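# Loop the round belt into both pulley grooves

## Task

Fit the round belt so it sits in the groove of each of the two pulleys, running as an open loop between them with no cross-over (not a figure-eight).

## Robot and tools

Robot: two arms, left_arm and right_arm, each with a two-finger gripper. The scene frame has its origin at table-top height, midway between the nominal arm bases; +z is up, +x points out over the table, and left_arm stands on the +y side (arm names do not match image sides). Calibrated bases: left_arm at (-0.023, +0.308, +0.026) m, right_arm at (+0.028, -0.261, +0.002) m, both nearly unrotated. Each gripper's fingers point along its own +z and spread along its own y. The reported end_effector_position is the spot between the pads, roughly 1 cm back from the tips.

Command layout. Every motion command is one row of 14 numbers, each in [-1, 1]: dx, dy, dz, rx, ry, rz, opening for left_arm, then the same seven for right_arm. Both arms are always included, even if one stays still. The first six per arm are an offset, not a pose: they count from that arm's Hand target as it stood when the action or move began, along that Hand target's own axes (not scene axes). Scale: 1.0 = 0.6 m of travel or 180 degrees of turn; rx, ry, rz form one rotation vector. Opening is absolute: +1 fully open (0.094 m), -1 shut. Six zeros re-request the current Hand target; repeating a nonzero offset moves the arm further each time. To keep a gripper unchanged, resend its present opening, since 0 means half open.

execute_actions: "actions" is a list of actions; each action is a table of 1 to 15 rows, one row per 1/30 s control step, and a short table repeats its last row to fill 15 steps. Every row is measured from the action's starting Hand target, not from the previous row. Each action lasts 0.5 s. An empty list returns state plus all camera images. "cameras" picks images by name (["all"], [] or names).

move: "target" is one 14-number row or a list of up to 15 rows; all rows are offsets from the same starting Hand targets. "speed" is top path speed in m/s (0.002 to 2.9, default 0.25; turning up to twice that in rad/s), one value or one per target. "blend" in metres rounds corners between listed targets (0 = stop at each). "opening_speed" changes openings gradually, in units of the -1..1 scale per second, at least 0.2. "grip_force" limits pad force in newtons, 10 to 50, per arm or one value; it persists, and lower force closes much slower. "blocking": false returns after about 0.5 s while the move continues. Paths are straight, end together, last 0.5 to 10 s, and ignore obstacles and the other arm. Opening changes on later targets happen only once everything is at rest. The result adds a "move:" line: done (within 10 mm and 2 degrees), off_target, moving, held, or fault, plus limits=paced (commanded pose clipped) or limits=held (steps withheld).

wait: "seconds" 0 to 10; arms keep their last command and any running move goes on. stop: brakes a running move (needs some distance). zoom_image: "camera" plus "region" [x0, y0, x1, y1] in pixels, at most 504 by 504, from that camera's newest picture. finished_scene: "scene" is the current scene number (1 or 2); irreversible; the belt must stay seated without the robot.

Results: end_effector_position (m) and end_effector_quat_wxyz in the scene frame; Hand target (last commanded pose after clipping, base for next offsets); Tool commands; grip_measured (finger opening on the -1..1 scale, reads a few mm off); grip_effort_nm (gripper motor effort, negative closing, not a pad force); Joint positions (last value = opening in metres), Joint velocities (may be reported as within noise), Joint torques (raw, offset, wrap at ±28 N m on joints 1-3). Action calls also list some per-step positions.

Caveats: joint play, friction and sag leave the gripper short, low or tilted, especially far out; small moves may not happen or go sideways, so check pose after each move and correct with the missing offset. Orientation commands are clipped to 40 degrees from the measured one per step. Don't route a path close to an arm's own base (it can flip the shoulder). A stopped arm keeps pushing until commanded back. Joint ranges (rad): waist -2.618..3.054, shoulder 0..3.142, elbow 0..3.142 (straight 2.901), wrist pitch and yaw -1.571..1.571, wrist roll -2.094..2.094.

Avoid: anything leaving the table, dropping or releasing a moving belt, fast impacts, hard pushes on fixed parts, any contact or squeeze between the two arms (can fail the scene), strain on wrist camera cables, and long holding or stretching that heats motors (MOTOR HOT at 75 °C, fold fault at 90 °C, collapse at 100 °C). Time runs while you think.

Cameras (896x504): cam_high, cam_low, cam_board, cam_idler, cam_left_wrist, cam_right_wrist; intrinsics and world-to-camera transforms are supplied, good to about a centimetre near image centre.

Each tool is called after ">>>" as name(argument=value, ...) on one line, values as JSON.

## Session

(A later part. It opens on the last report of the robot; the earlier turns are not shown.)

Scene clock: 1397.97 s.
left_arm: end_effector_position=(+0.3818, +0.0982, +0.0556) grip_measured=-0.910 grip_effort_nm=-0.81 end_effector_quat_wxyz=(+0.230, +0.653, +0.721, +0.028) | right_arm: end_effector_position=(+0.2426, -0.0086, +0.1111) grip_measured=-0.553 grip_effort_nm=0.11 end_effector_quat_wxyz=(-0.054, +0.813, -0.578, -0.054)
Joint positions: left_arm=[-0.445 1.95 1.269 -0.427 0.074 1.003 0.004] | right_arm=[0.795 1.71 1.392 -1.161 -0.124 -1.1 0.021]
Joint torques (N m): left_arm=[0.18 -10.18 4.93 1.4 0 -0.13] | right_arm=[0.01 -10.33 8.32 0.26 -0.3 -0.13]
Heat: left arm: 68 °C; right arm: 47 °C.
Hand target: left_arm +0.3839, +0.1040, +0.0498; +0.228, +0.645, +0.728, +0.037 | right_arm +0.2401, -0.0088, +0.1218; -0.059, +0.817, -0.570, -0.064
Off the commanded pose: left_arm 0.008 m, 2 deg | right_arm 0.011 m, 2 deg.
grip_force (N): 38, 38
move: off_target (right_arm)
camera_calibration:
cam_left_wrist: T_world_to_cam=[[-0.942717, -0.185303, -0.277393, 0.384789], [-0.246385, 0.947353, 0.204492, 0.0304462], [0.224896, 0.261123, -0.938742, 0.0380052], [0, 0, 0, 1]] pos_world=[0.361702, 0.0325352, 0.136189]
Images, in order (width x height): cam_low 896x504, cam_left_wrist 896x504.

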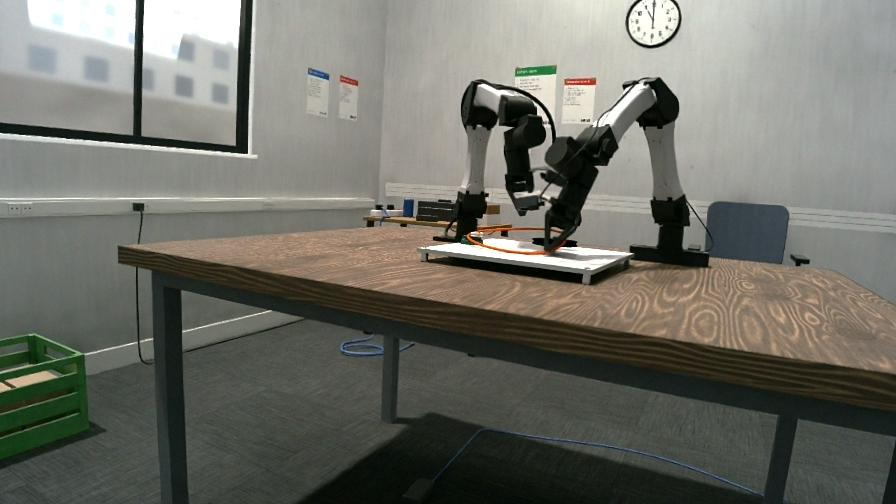

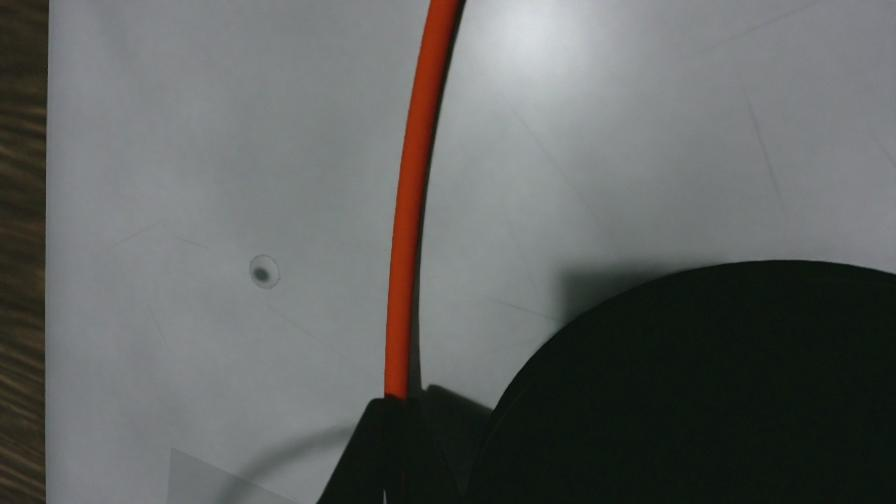

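>>> move(target=[[0, 0, 0, 0, 0, 0, -0.96, 0.1607, 0.0537, -0.097, 0, 0, 0, -0.5], [0, 0, 0, 0, 0, 0, -0.96, 0.1395, 0.042, 0, 0.1313, 0.009, 0.7672, -0.5]], cameras=["all"], speed=0.3, blend=[0.03, 0])

Scene clock: 1446.10 s.
left_arm: end_effector_position=(+0.3818, +0.0982, +0.0556) grip_measured=-0.910 grip_effort_nm=-0.82 end_effector_quat_wxyz=(+0.230, +0.653, +0.721, +0.028) | right_arm: end_effector_position=(+0.2351, -0.0990, +0.1021) grip_measured=-0.503 grip_effort_nm=0.12 end_effector_quat_wxyz=(+0.063, +0.251, +0.966, -0.023)
Joint positions: left_arm=[-0.445 1.95 1.269 -0.427 0.074 1.003 0.004] | right_arm=[0.745 1.512 1.152 -1.182 0.132 1.258 0.023]
Joint torques (N m): left_arm=[0.01 -10.1 4.94 1.41 0.03 -0.2] | right_arm=[1.17 -4.98 8.76 0.52 0.5 0.24]
Heat: left arm: 63 °C; right arm: 46 °C.
Hand target: left_arm +0.3839, +0.1040, +0.0498; +0.228, +0.645, +0.728, +0.037 | right_arm +0.2451, -0.0948, +0.1067; +0.084, +0.258, +0.962, -0.023
Off the commanded pose: left_arm 0.008 m, 2 deg | right_arm 0.012 m, 3 deg.
grip_force (N): 38, 38
move: off_target (right_arm)
camera_calibration:
cam_left_wrist: T_world_to_cam=[[-0.942717, -0.185303, -0.277393, 0.384789], [-0.246385, 0.947353, 0.204492, 0.0304462], [0.224896, 0.261123, -0.938742, 0.0380052], [0, 0, 0, 1]] pos_world=[0.361702, 0.0325352, 0.136189]
cam_right_wrist: T_world_to_cam=[[-0.45204, -0.889424, 0.067712, 0.00258876], [-0.792578, 0.435326, 0.426979, 0.22117], [-0.409242, 0.139345, -0.901723, 0.307461], [0, 0, 0, 1]] pos_world=[0.30229, -0.136821, 0.182634]

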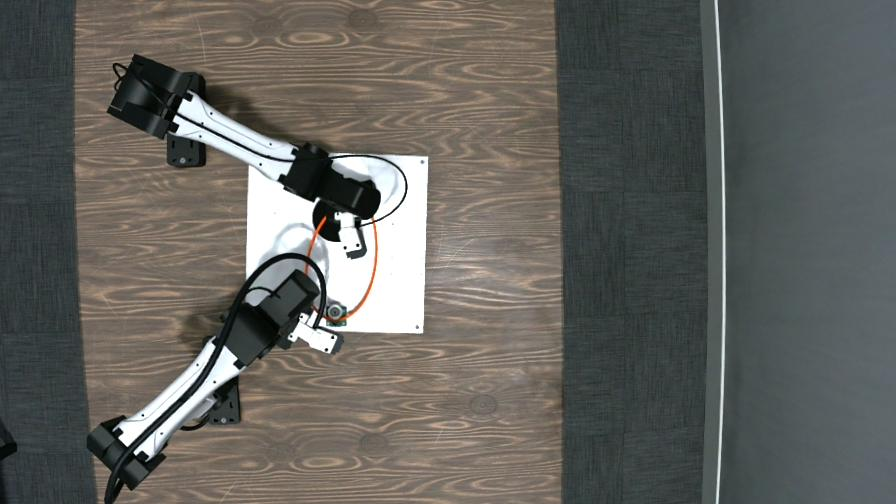

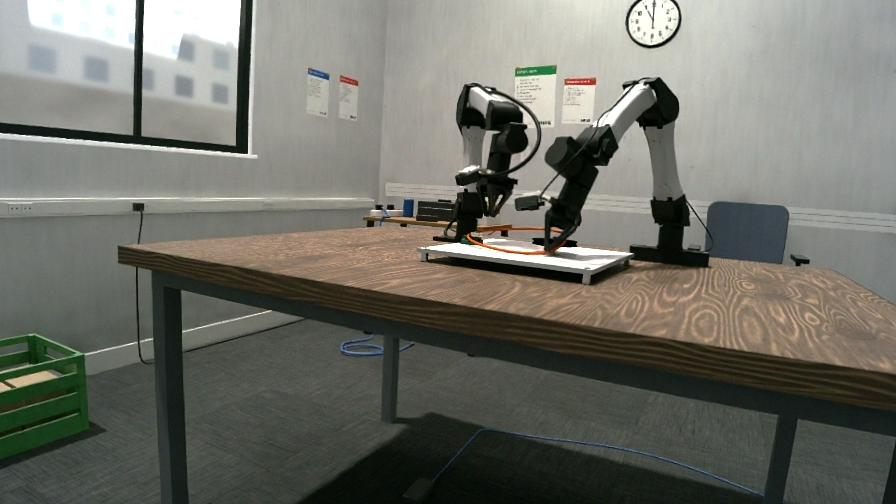

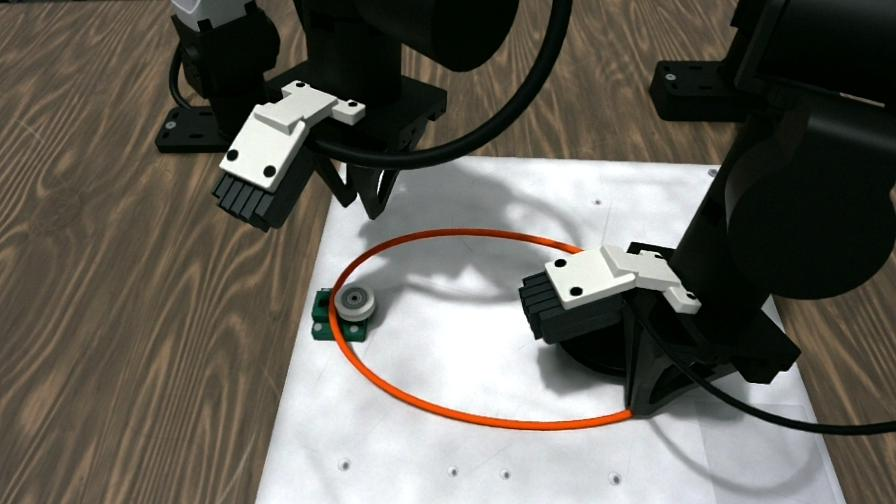

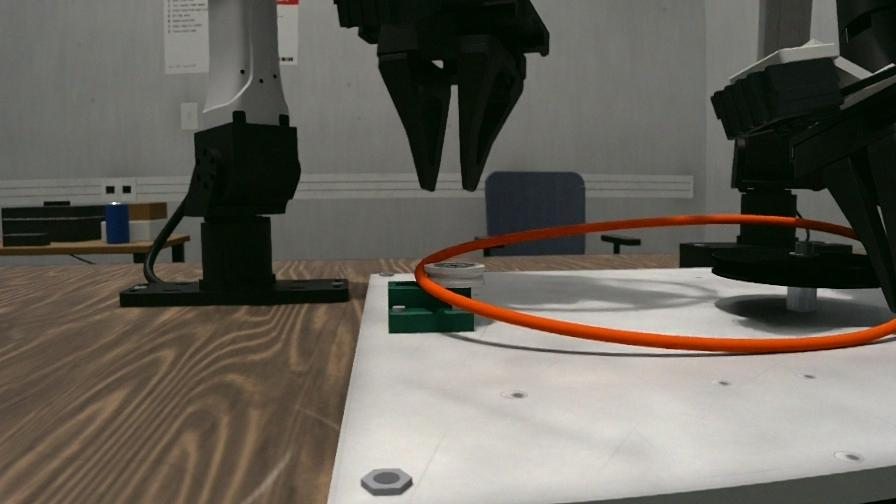

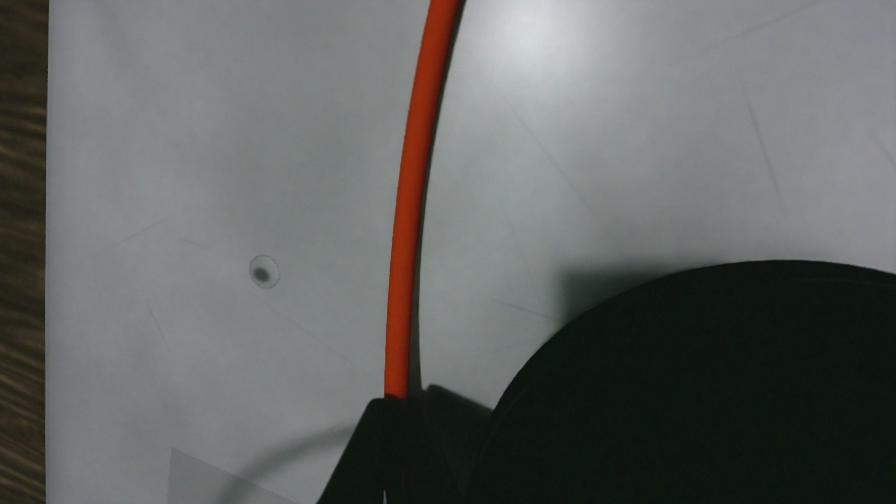

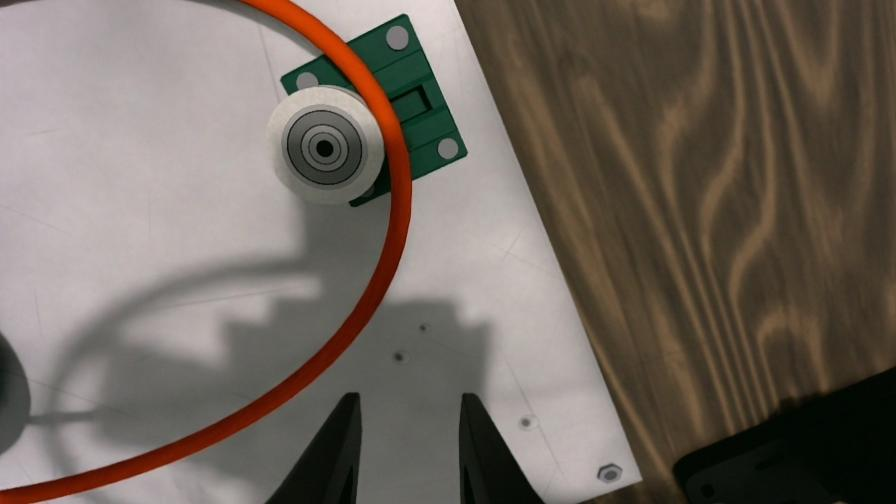

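>>> move(target=[0, 0, 0, 0, 0, 0, -0.96, -0.0285, 0.0167, 0.039, 0.0135, 0, 0.0765, -0.6], cameras=["cam_right_wrist", "cam_idler"], speed=0.12)

>>> zoom_image(camera="cam_idler", region=[370, 180, 570, 330])

Scene clock: 1473.40 s.
left_arm: end_effector_position=(+0.3818, +0.0982, +0.0556) grip_measured=-0.910 grip_effort_nm=-0.81 end_effector_quat_wxyz=(+0.230, +0.653, +0.721, +0.028) | right_arm: end_effector_position=(+0.2505, -0.1014, +0.0835) grip_measured=-0.597 grip_effort_nm=-0.18 end_effector_quat_wxyz=(+0.055, +0.359, +0.931, -0.046)
Joint positions: left_arm=[-0.445 1.95 1.269 -0.427 0.074 1.003 0.004] | right_arm=[0.705 1.619 1.183 -1.164 0.14 1.448 0.019]
Joint torques (N m): left_arm=[0.08 -10.25 4.92 1.36 -0.01 -0.16] | right_arm=[-0.1 -5.89 8.55 0.62 0.51 0.22]
Heat: left arm: 61 °C; right arm: 41 °C.
Hand target: left_arm +0.3839, +0.1040, +0.0498; +0.228, +0.645, +0.728, +0.037 | right_arm +0.2683, -0.0966, +0.0867; +0.081, +0.373, +0.924, -0.033
Off the commanded pose: left_arm 0.008 m, 2 deg | right_arm 0.019 m, 4 deg.
grip_force (N): 38, 38
move: off_target (right_arm)
camera_calibration:
cam_right_wrist: T_world_to_cam=[[-0.63996, -0.76183, 0.100337, 0.0659591], [-0.664182, 0.614084, 0.426337, 0.228386], [-0.386411, 0.206196, -0.898982, 0.298033], [0, 0, 0, 1]] pos_world=[0.309064, -0.151452, 0.163939]
Images, in order (width x height): cam_idler 896x504, cam_right_wrist 896x504.

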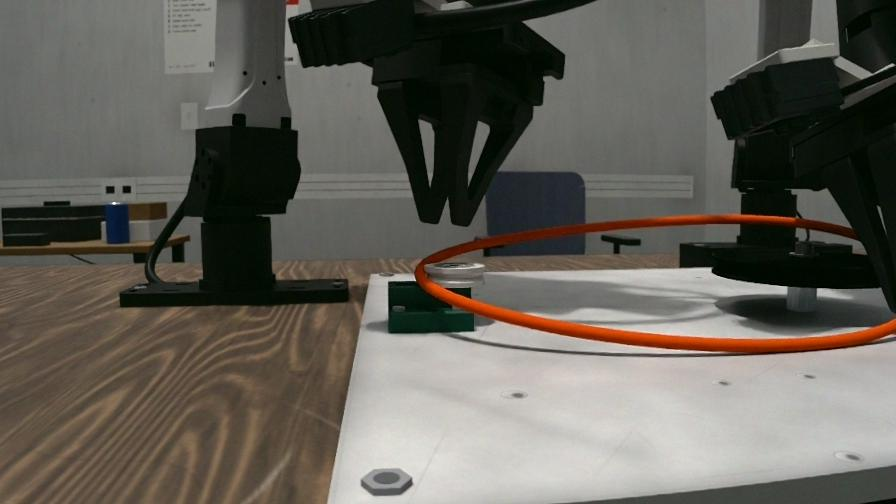

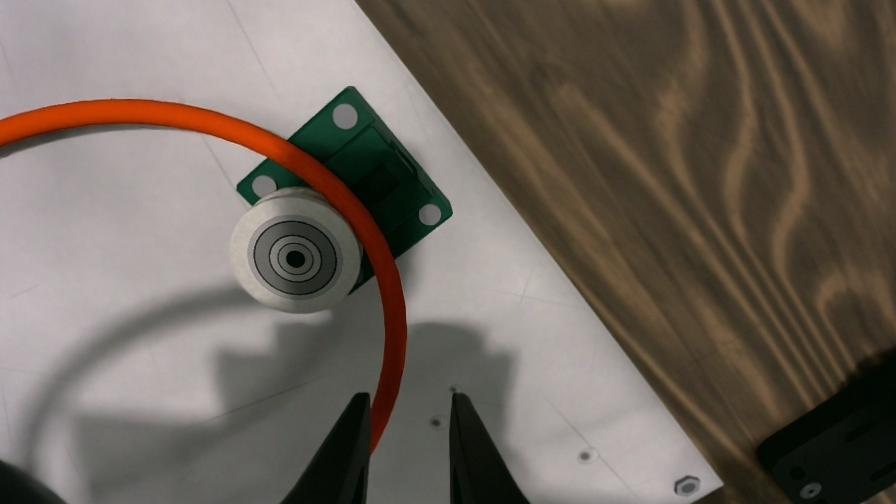

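Scaled by 2.520 from the camera's 896x504 image, which has a finer 1280x720 frame.

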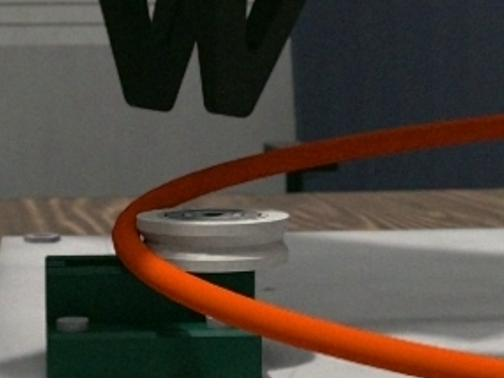

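>>> move(target=[0, 0, 0, 0, 0, 0, -0.96, 0.0137, -0.0087, 0.045, 0, 0, 0, -0.6], cameras=["cam_right_wrist", "cam_idler"], speed=0.08)

>>> zoom_image(camera="cam_idler", region=[370, 180, 570, 330])

Scene clock: 1489.17 s.
left_arm: end_effector_position=(+0.3818, +0.0982, +0.0556) grip_measured=-0.910 grip_effort_nm=-0.81 end_effector_quat_wxyz=(+0.230, +0.653, +0.721, +0.028) | right_arm: end_effector_position=(+0.2557, -0.0969, +0.0650) grip_measured=-0.597 grip_effort_nm=-0.18 end_effector_quat_wxyz=(+0.063, +0.365, +0.928, -0.030)
Joint positions: left_arm=[-0.445 1.95 1.269 -0.427 0.074 1.003 0.004] | right_arm=[0.705 1.628 1.117 -1.053 0.14 1.459 0.019]
Joint torques (N m): left_arm=[0.09 -10.3 4.97 1.41 0.04 -0.13] | right_arm=[0.7 -6.09 4.89 0.74 0.51 0.24]
Heat: left arm: 61 °C; right arm: 40 °C.
Hand target: left_arm +0.3839, +0.1040, +0.0498; +0.228, +0.645, +0.728, +0.037 | right_arm +0.2622, -0.0980, +0.0587; +0.081, +0.373, +0.924, -0.033
Off the commanded pose: left_arm 0.008 m, 2 deg | right_arm 0.009 m, 2 deg.
grip_force (N): 38, 38
move: done
camera_calibration:
cam_right_wrist: T_world_to_cam=[[-0.650395, -0.756944, 0.0634237, 0.0800555], [-0.669753, 0.610856, 0.422239, 0.238363], [-0.358354, 0.232144, -0.904263, 0.278189], [0, 0, 0, 1]] pos_world=[0.311402, -0.149588, 0.145833]
Images, in order (width x height): cam_idler 896x504, cam_right_wrist 896x504.

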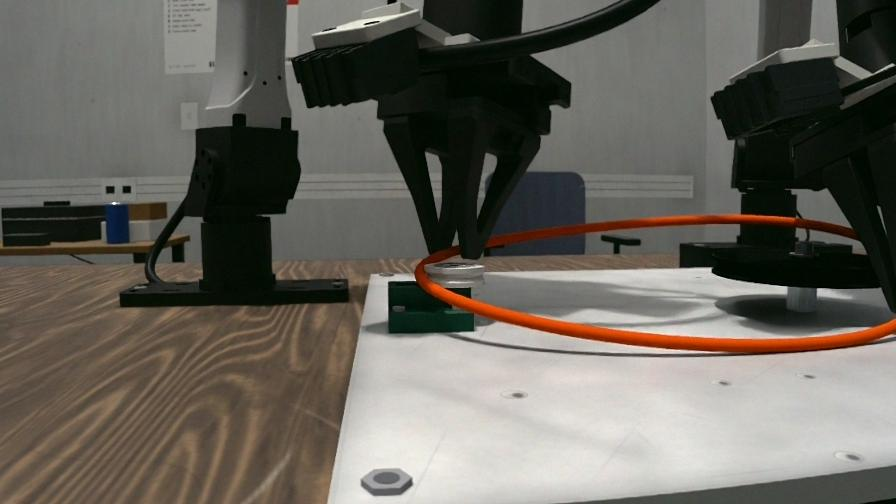

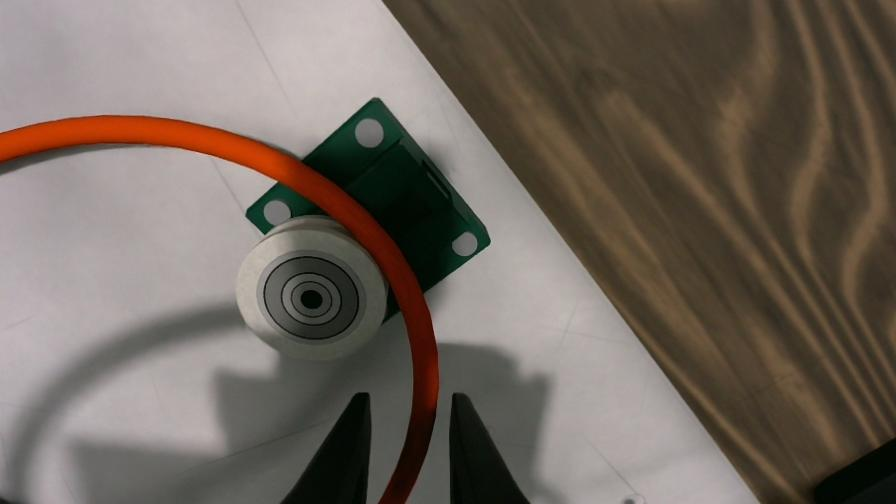

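Scaled by 2.520 from the camera's 896x504 image, which has a finer 1280x720 frame.

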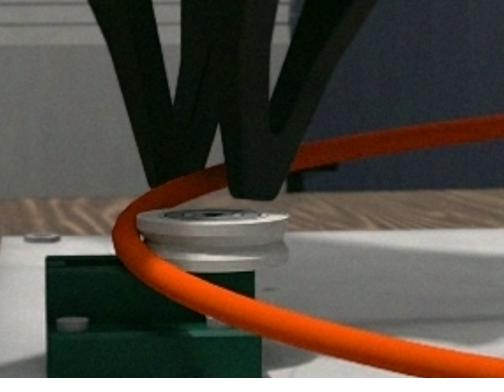

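>>> move(target=[0, 0, 0, 0, 0, 0, -0.96, 0, 0, 0.004, 0, 0, 0, -0.96], cameras=["cam_right_wrist", "cam_idler"])

>>> zoom_image(camera="cam_idler", region=[370, 180, 570, 330])

Scene clock: 1497.27 s.
left_arm: end_effector_position=(+0.3815, +0.0975, +0.0557) grip_measured=-0.910 grip_effort_nm=-0.81 end_effector_quat_wxyz=(+0.231, +0.653, +0.721, +0.026) | right_arm: end_effector_position=(+0.2550, -0.0978, +0.0633) grip_measured=-0.905 grip_effort_nm=-0.84 end_effector_quat_wxyz=(+0.064, +0.370, +0.926, -0.031)
Joint positions: left_arm=[-0.445 1.95 1.269 -0.427 0.078 1.003 0.004] | right_arm=[0.705 1.628 1.11 -1.049 0.141 1.47 0.004]
Joint torques (N m): left_arm=[0.24 -10.21 5.11 1.39 0.02 -0.16] | right_arm=[0.59 -5.81 4.9 0.78 0.49 0.21]
Heat: left arm: 61 °C; right arm: 39 °C.
Hand target: left_arm +0.3839, +0.1040, +0.0498; +0.228, +0.645, +0.728, +0.037 | right_arm +0.2624, -0.0983, +0.0563; +0.081, +0.373, +0.924, -0.033
Off the commanded pose: left_arm 0.009 m, 2 deg | right_arm 0.010 m, 2 deg.
grip_force (N): 38, 38
move: done
camera_calibration:
cam_right_wrist: T_world_to_cam=[[-0.658407, -0.74987, 0.0647678, 0.0816843], [-0.663275, 0.618736, 0.420989, 0.238441], [-0.355761, 0.234223, -0.90475, 0.276214], [0, 0, 0, 1]] pos_world=[0.3102, -0.150975, 0.144233]
Images, in order (width x height): cam_idler 896x504, cam_right_wrist 896x504.

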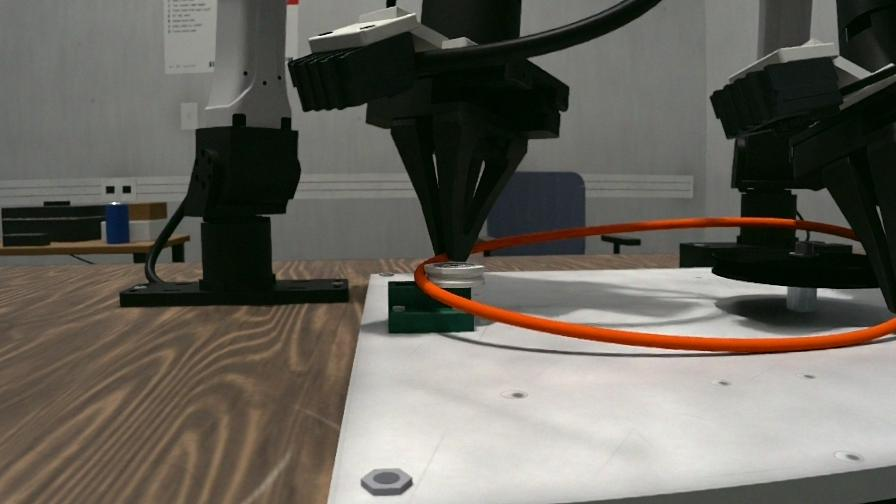

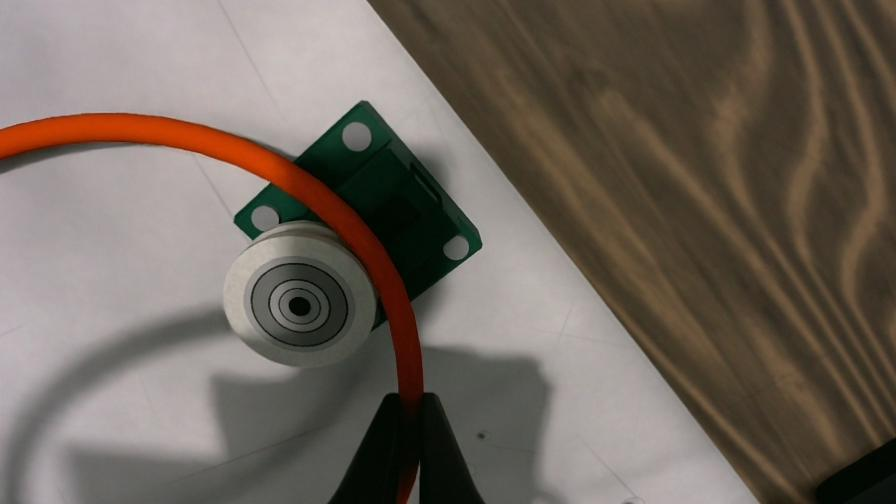

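Scaled by 2.520 from the camera's 896x504 image, which has a finer 1280x720 frame.

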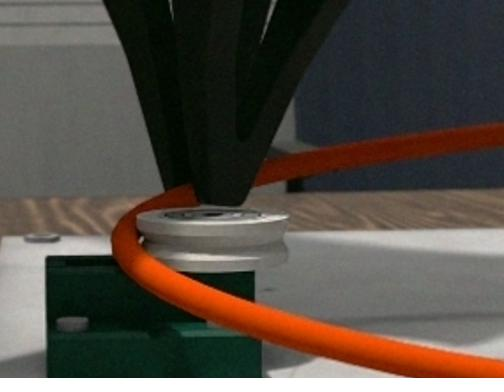

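>>> move(target=[[0, 0, 0, 0, 0, 0, -0.96, -0.0125, -0.0167, -0.0045, 0, 0, 0, -0.96], [-0.0161, 0.0197, -0.0506, 0, 0, 0, -0.96, -0.0183, -0.0143, -0.051, 0, 0, 0, -0.96]], cameras=["cam_right_wrist", "cam_left_wrist", "cam_idler", "cam_low", "cam_board"], speed=0.06)

>>> zoom_image(camera="cam_low", region=[450, 205, 610, 275])

Scene clock: 1517.07 s.
left_arm: end_effector_position=(+0.3797, +0.1005, +0.0622) grip_measured=-0.910 grip_effort_nm=-0.81 end_effector_quat_wxyz=(+0.219, +0.654, +0.724, +0.028) | right_arm: end_effector_position=(+0.2570, -0.1026, +0.0743) grip_measured=-0.905 grip_effort_nm=-0.84 end_effector_quat_wxyz=(+0.064, +0.373, +0.925, -0.030)
Joint positions: left_arm=[-0.445 1.943 1.298 -0.486 0.067 1.003 0.004] | right_arm=[0.687 1.61 1.136 -1.09 0.141 1.459 0.004]
Joint torques (N m): left_arm=[0.1 -13.93 8.65 0.69 0.04 -0.17] | right_arm=[0.21 -10 8.31 -0.06 0.48 -0.04]
Heat: left arm: 61 °C; right arm: 39 °C.
Hand target: left_arm +0.3838, +0.1040, +0.0837; +0.228, +0.645, +0.728, +0.036 | right_arm +0.2605, -0.1083, +0.0883; +0.081, +0.373, +0.924, -0.033
Off the commanded pose: left_arm 0.022 m, 2 deg | right_arm 0.016 m, 2 deg.
grip_force (N): 38, 38
move: off_target (left_arm, right_arm)
camera_calibration:
cam_left_wrist: T_world_to_cam=[[-0.946931, -0.183883, -0.263644, 0.385584], [-0.24519, 0.943592, 0.222524, 0.02525], [0.207854, 0.275357, -0.938603, 0.0491517], [0, 0, 0, 1]] pos_world=[0.361096, 0.0335425, 0.142172]
cam_right_wrist: T_world_to_cam=[[-0.663666, -0.74533, 0.0634802, 0.0806014], [-0.659357, 0.622962, 0.420911, 0.237471], [-0.353263, 0.237488, -0.904878, 0.287667], [0, 0, 0, 1]] pos_world=[0.311693, -0.156179, 0.155233]
Images, in order (width x height): cam_low 896x504, cam_board 896x504, cam_idler 896x504, cam_left_wrist 896x504, cam_right_wrist 896x504.

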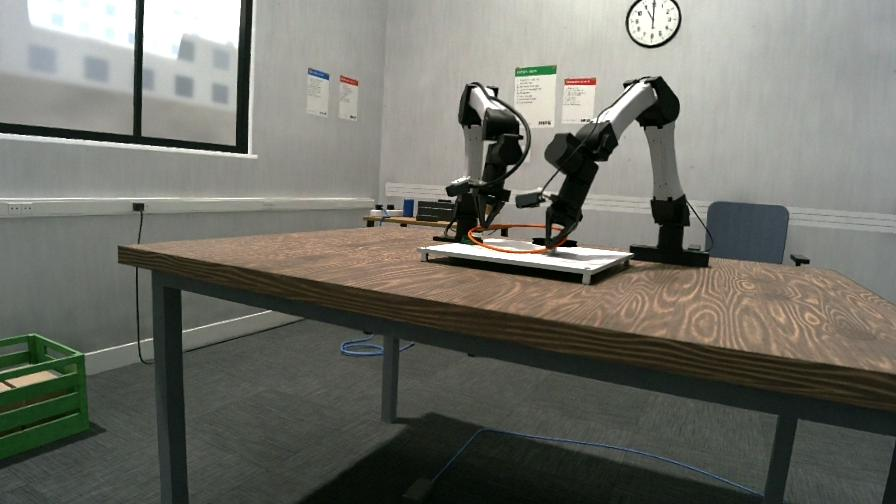

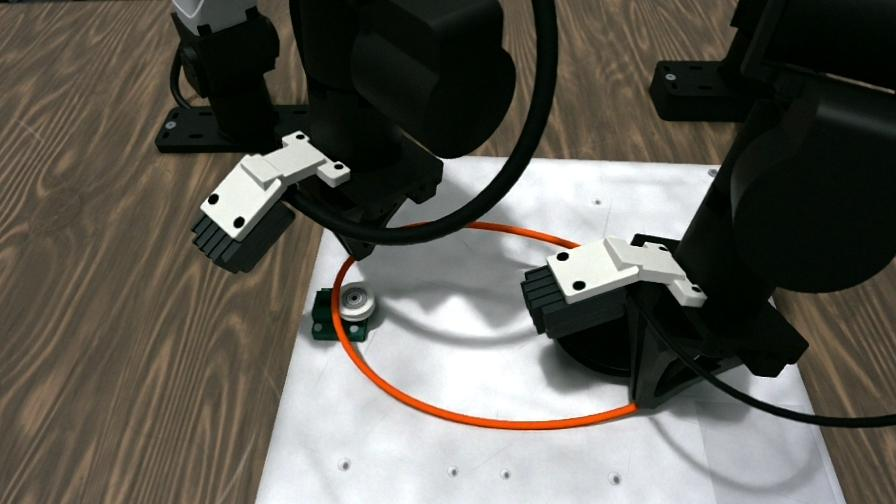

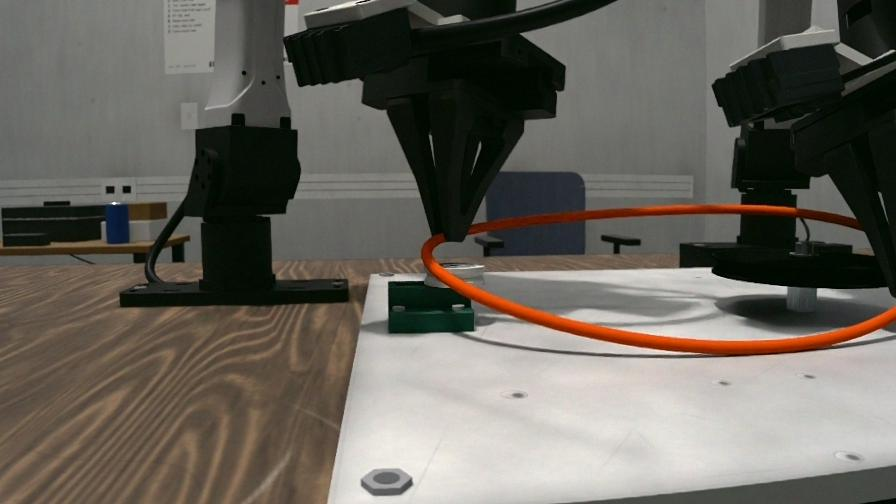

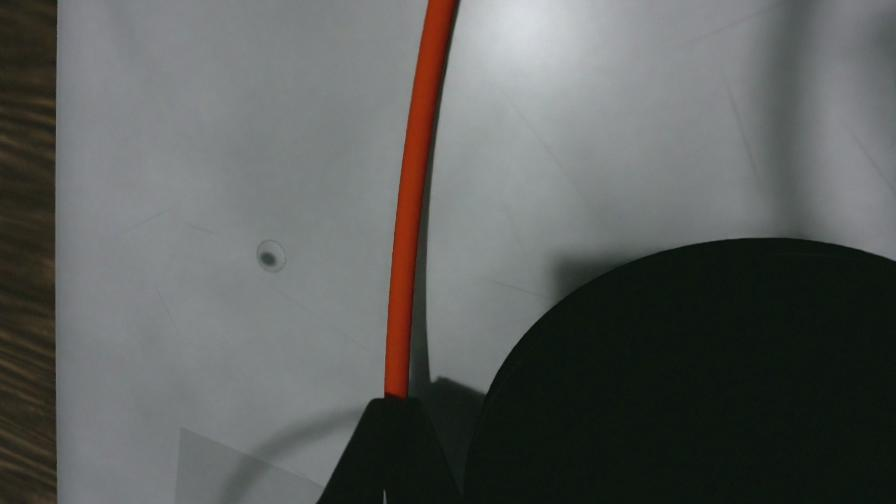

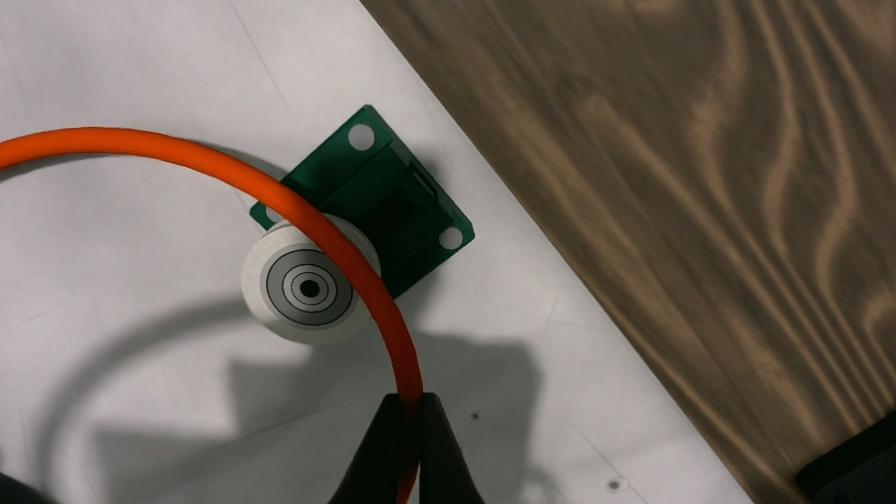

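Scaled by 3.150 from the camera's 896x504 image, which has a finer 1280x720 frame.

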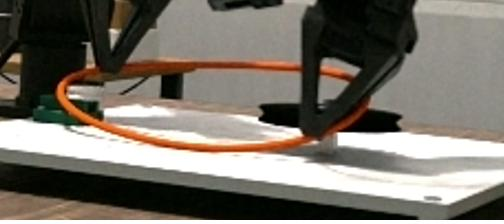

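>>> move(target=[[-0.0104, 0.0128, -0.0327, 0, 0, 0, -0.96, -0.0044, 0, -0.0246, 0, 0, 0, -0.96], [0.0127, 0.0262, -0.0348, -0.0474, 0.058, -0.1487, -0.96, 0.0638, 0.0683, -0.0315, -0.0193, 0, -0.1095, -0.96]], cameras=["cam_right_wrist", "cam_left_wrist", "cam_idler", "cam_low", "cam_board", "cam_high"], speed=0.08)

>>> zoom_image(camera="cam_low", region=[450, 205, 610, 275])

Scene clock: 1550.17 s.
left_arm: end_effector_position=(+0.3882, +0.1179, +0.0950) grip_measured=-0.910 grip_effort_nm=-0.81 end_effector_quat_wxyz=(+0.209, +0.446, +0.866, +0.085) | right_arm: end_effector_position=(+0.2524, -0.0557, +0.0971) grip_measured=-0.905 grip_effort_nm=-0.84 end_effector_quat_wxyz=(+0.072, +0.219, +0.973, -0.018)
Joint positions: left_arm=[-0.496 1.916 1.398 -0.63 -0.178 0.488 0.004] | right_arm=[0.816 1.659 1.279 -1.15 0.143 1.263 0.004]
Joint torques (N m): left_arm=[-0.66 -11.21 9.29 0.76 -0.16 -0.22] | right_arm=[1.1 -6.42 8.75 0.49 0.39 -0.11]
Heat: left arm: 72 °C; right arm: 41 °C.
Hand target: left_arm +0.3900, +0.1190, +0.1058; +0.210, +0.435, +0.870, +0.094 | right_arm +0.2594, -0.0503, +0.1003; +0.085, +0.207, +0.975, -0.018
Off the commanded pose: left_arm 0.011 m, 2 deg | right_arm 0.009 m, 2 deg.
grip_force (N): 38, 38
move: off_target (left_arm)
camera_calibration:
cam_left_wrist: T_world_to_cam=[[-0.728789, -0.628501, -0.27176, 0.37395], [-0.682539, 0.698565, 0.214817, 0.203006], [0.0548291, 0.342043, -0.938083, 0.124793], [0, 0, 0, 1]] pos_world=[0.404248, 0.05053, 0.175082]
cam_right_wrist: T_world_to_cam=[[-0.393137, -0.917603, 0.0587273, 0.0336639], [-0.826797, 0.380733, 0.414065, 0.225092], [-0.402307, 0.114229, -0.908351, 0.301437], [0, 0, 0, 1]] pos_world=[0.32061, -0.0892427, 0.178631]

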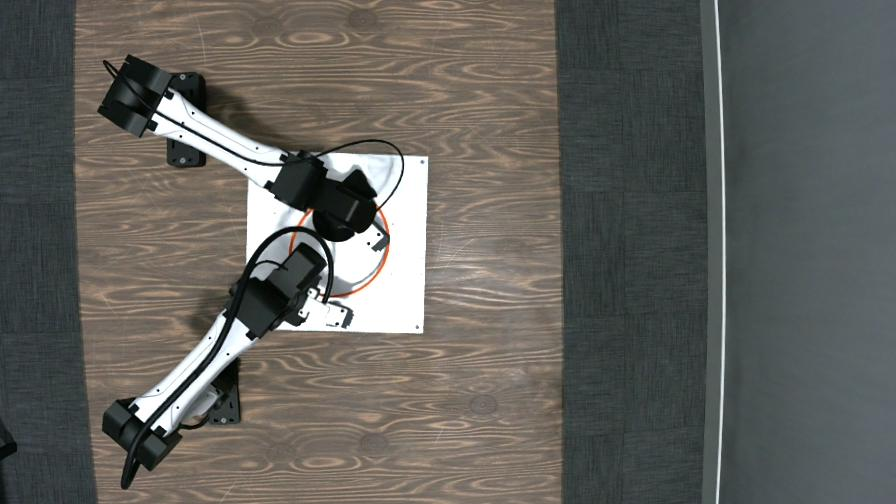

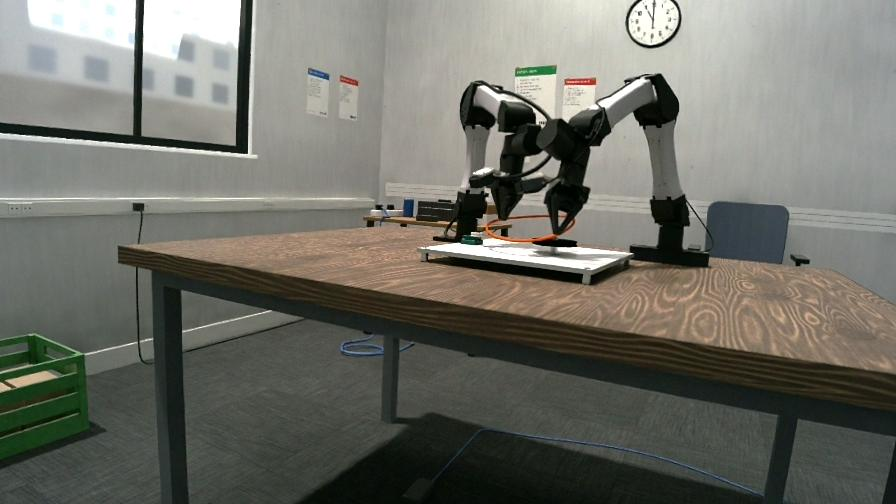

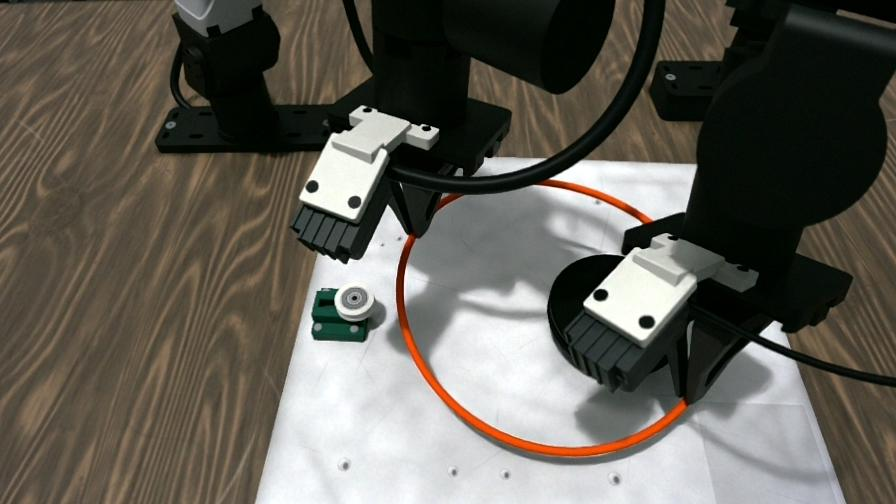

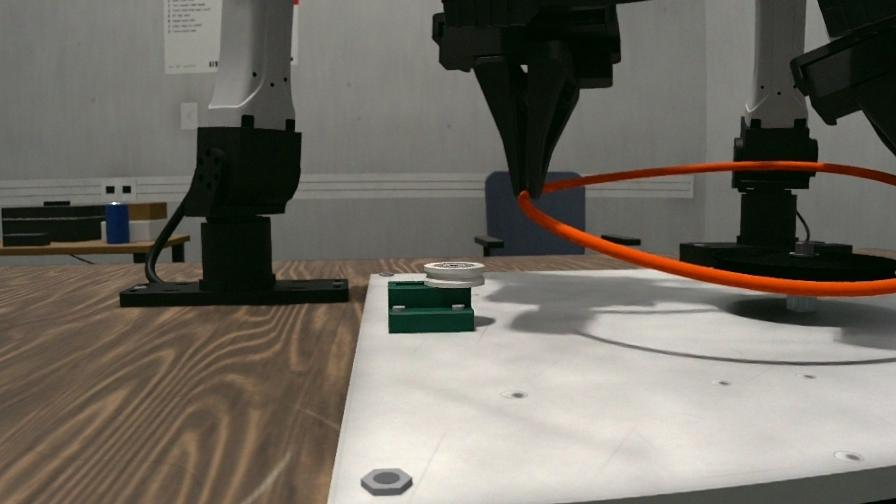

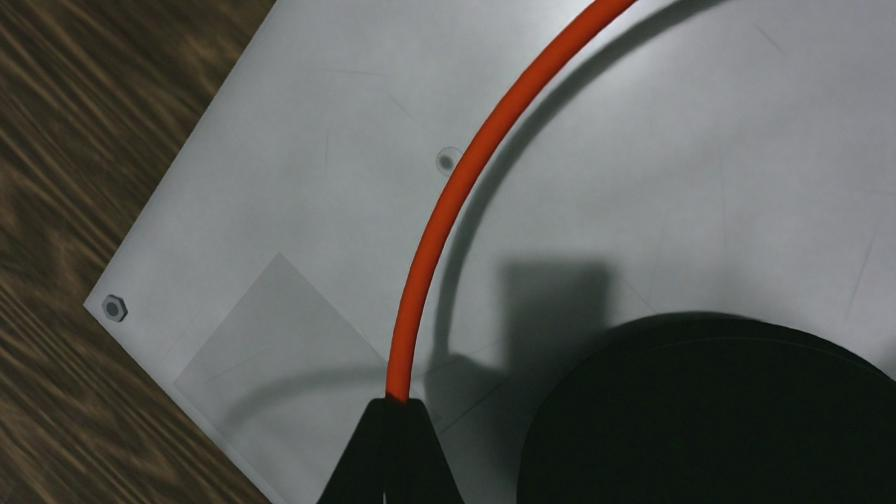

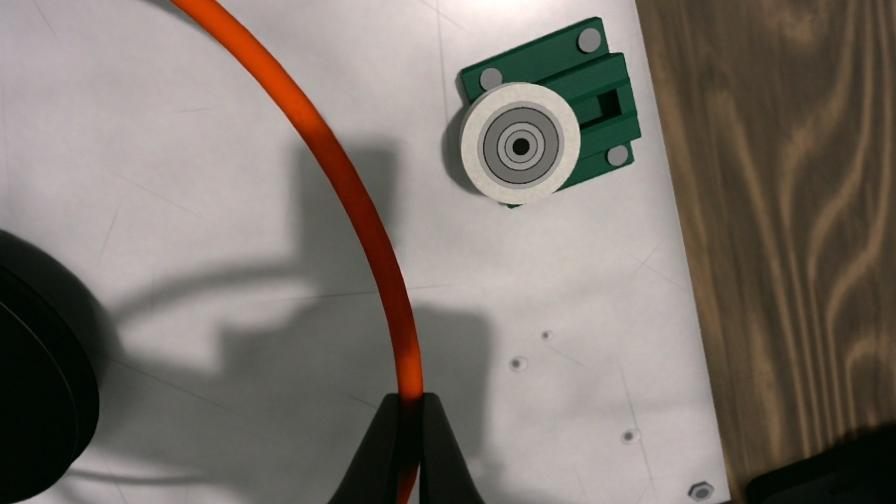

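Scaled by 3.150 from the camera's 896x504 image, which has a finer 1280x720 frame.

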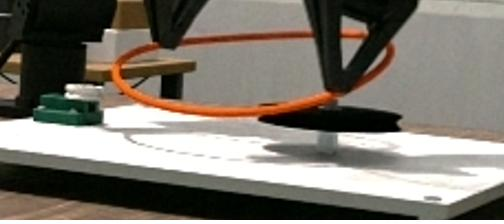

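>>> move(target=[0.0377, 0.0248, 0.0052, 0, 0, 0, -0.96, 0.0223, 0.0412, 0.0215, 0, 0, 0, -0.96], cameras=["cam_idler", "cam_low", "cam_board", "cam_high"], speed=0.1)

>>> zoom_image(camera="cam_low", region=[450, 205, 610, 275])

>>> zoom_image(camera="cam_high", region=[270, 160, 420, 310])

Scene clock: 1579.63 s.
left_arm: end_effector_position=(+0.3903, +0.1432, +0.0888) grip_measured=-0.910 grip_effort_nm=-0.82 end_effector_quat_wxyz=(+0.196, +0.434, +0.875, +0.092) | right_arm: end_effector_position=(+0.2489, -0.0322, +0.0828) grip_measured=-0.905 grip_effort_nm=-0.84 end_effector_quat_wxyz=(+0.066, +0.203, +0.976, -0.028)
Joint positions: left_arm=[-0.443 1.908 1.369 -0.63 -0.177 0.508 0.004] | right_arm=[0.874 1.746 1.323 -1.135 0.143 1.29 0.004]
Joint torques (N m): left_arm=[-0.05 -14.12 5.49 1.1 0.06 0.2] | right_arm=[0.98 -7.25 8.54 0.63 0.42 0.22]
Heat: left arm: 67 °C; right arm: 40 °C.
Hand target: left_arm +0.3900, +0.1459, +0.1017; +0.210, +0.435, +0.870, +0.094 | right_arm +0.2594, -0.0233, +0.0853; +0.085, +0.207, +0.975, -0.018
Off the commanded pose: left_arm 0.013 m, 2 deg | right_arm 0.014 m, 2 deg.
grip_force (N): 38, 38
move: off_target (left_arm, right_arm)
Images, in order (width x height): cam_high 896x504, cam_low 896x504, cam_board 896x504, cam_idler 896x504.

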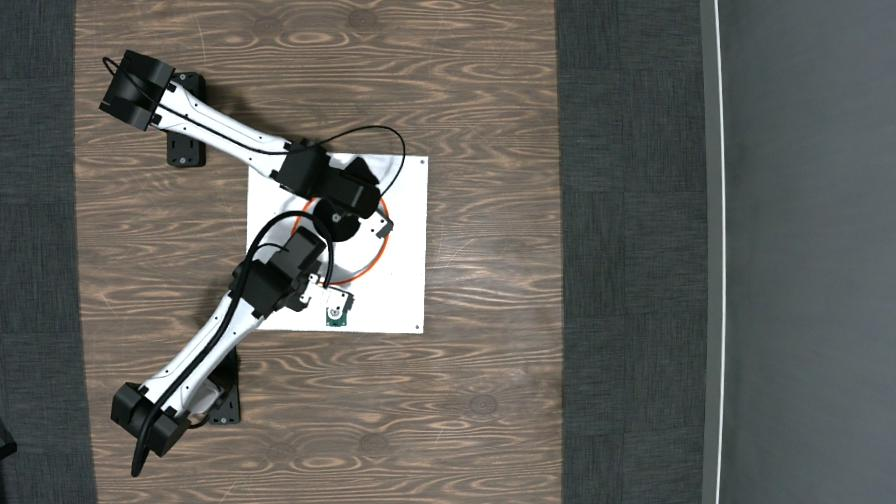

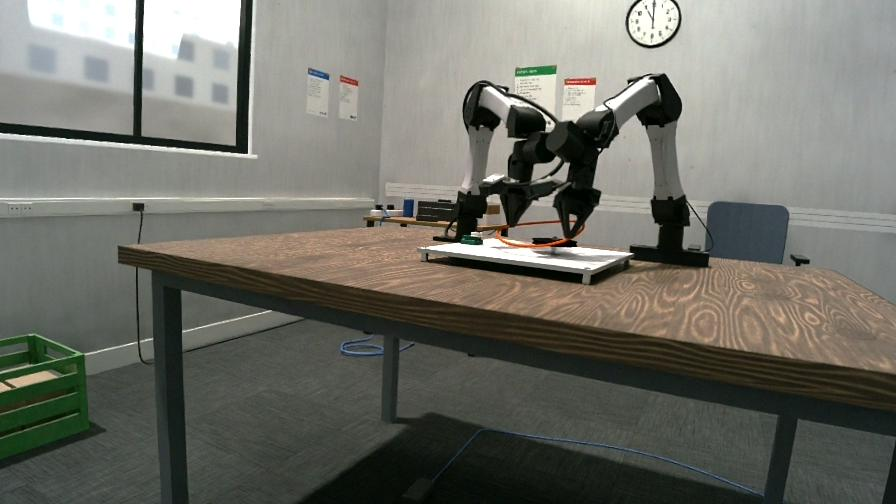

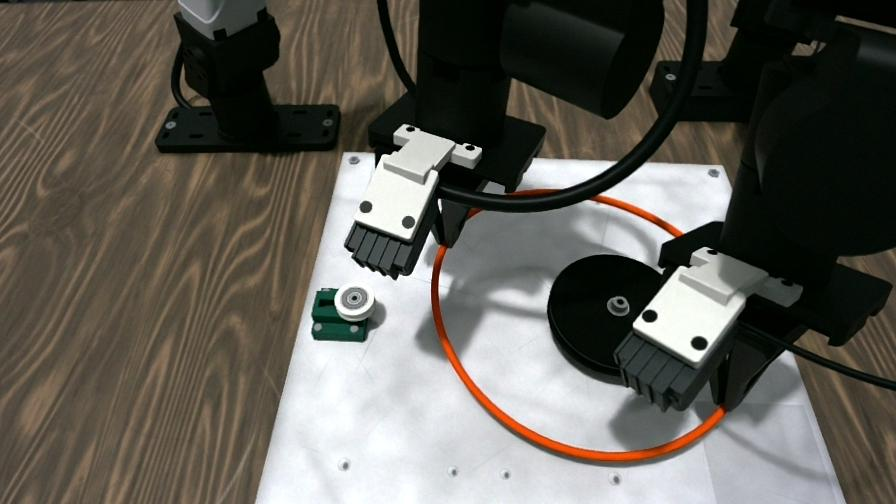

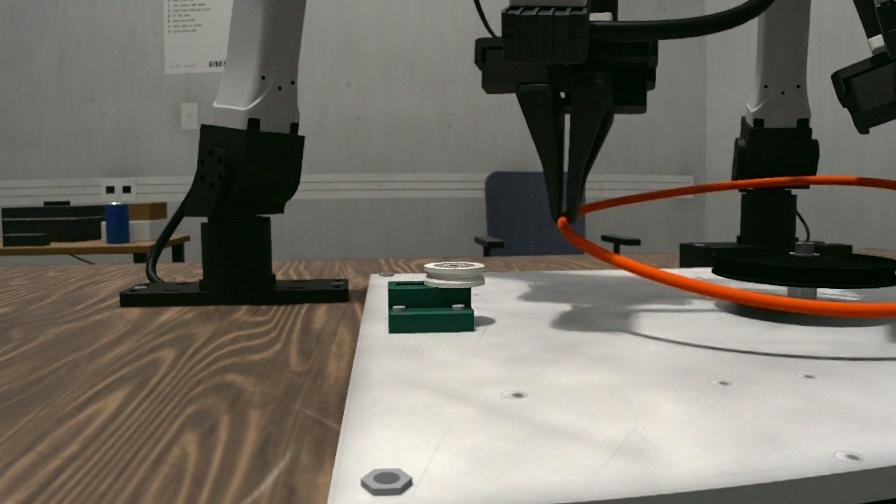

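Scaled by 3.150 from the camera's 896x504 image, which has a finer 1280x720 frame.

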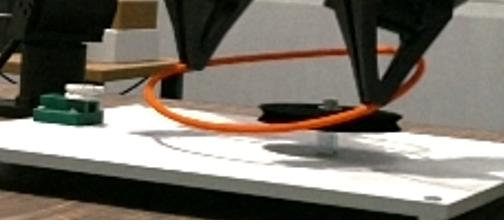

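Scaled by 3.360 from the camera's 896x504 image, which has a finer 1280x720 frame.

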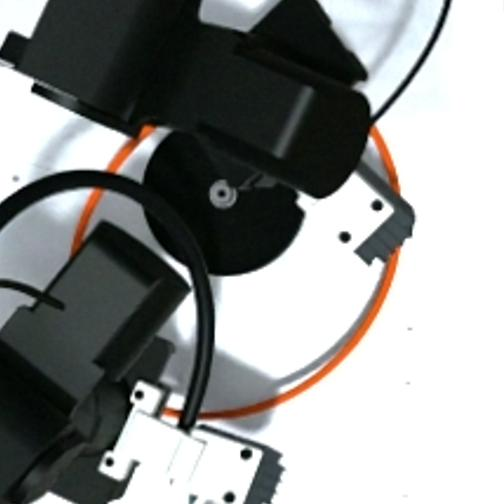

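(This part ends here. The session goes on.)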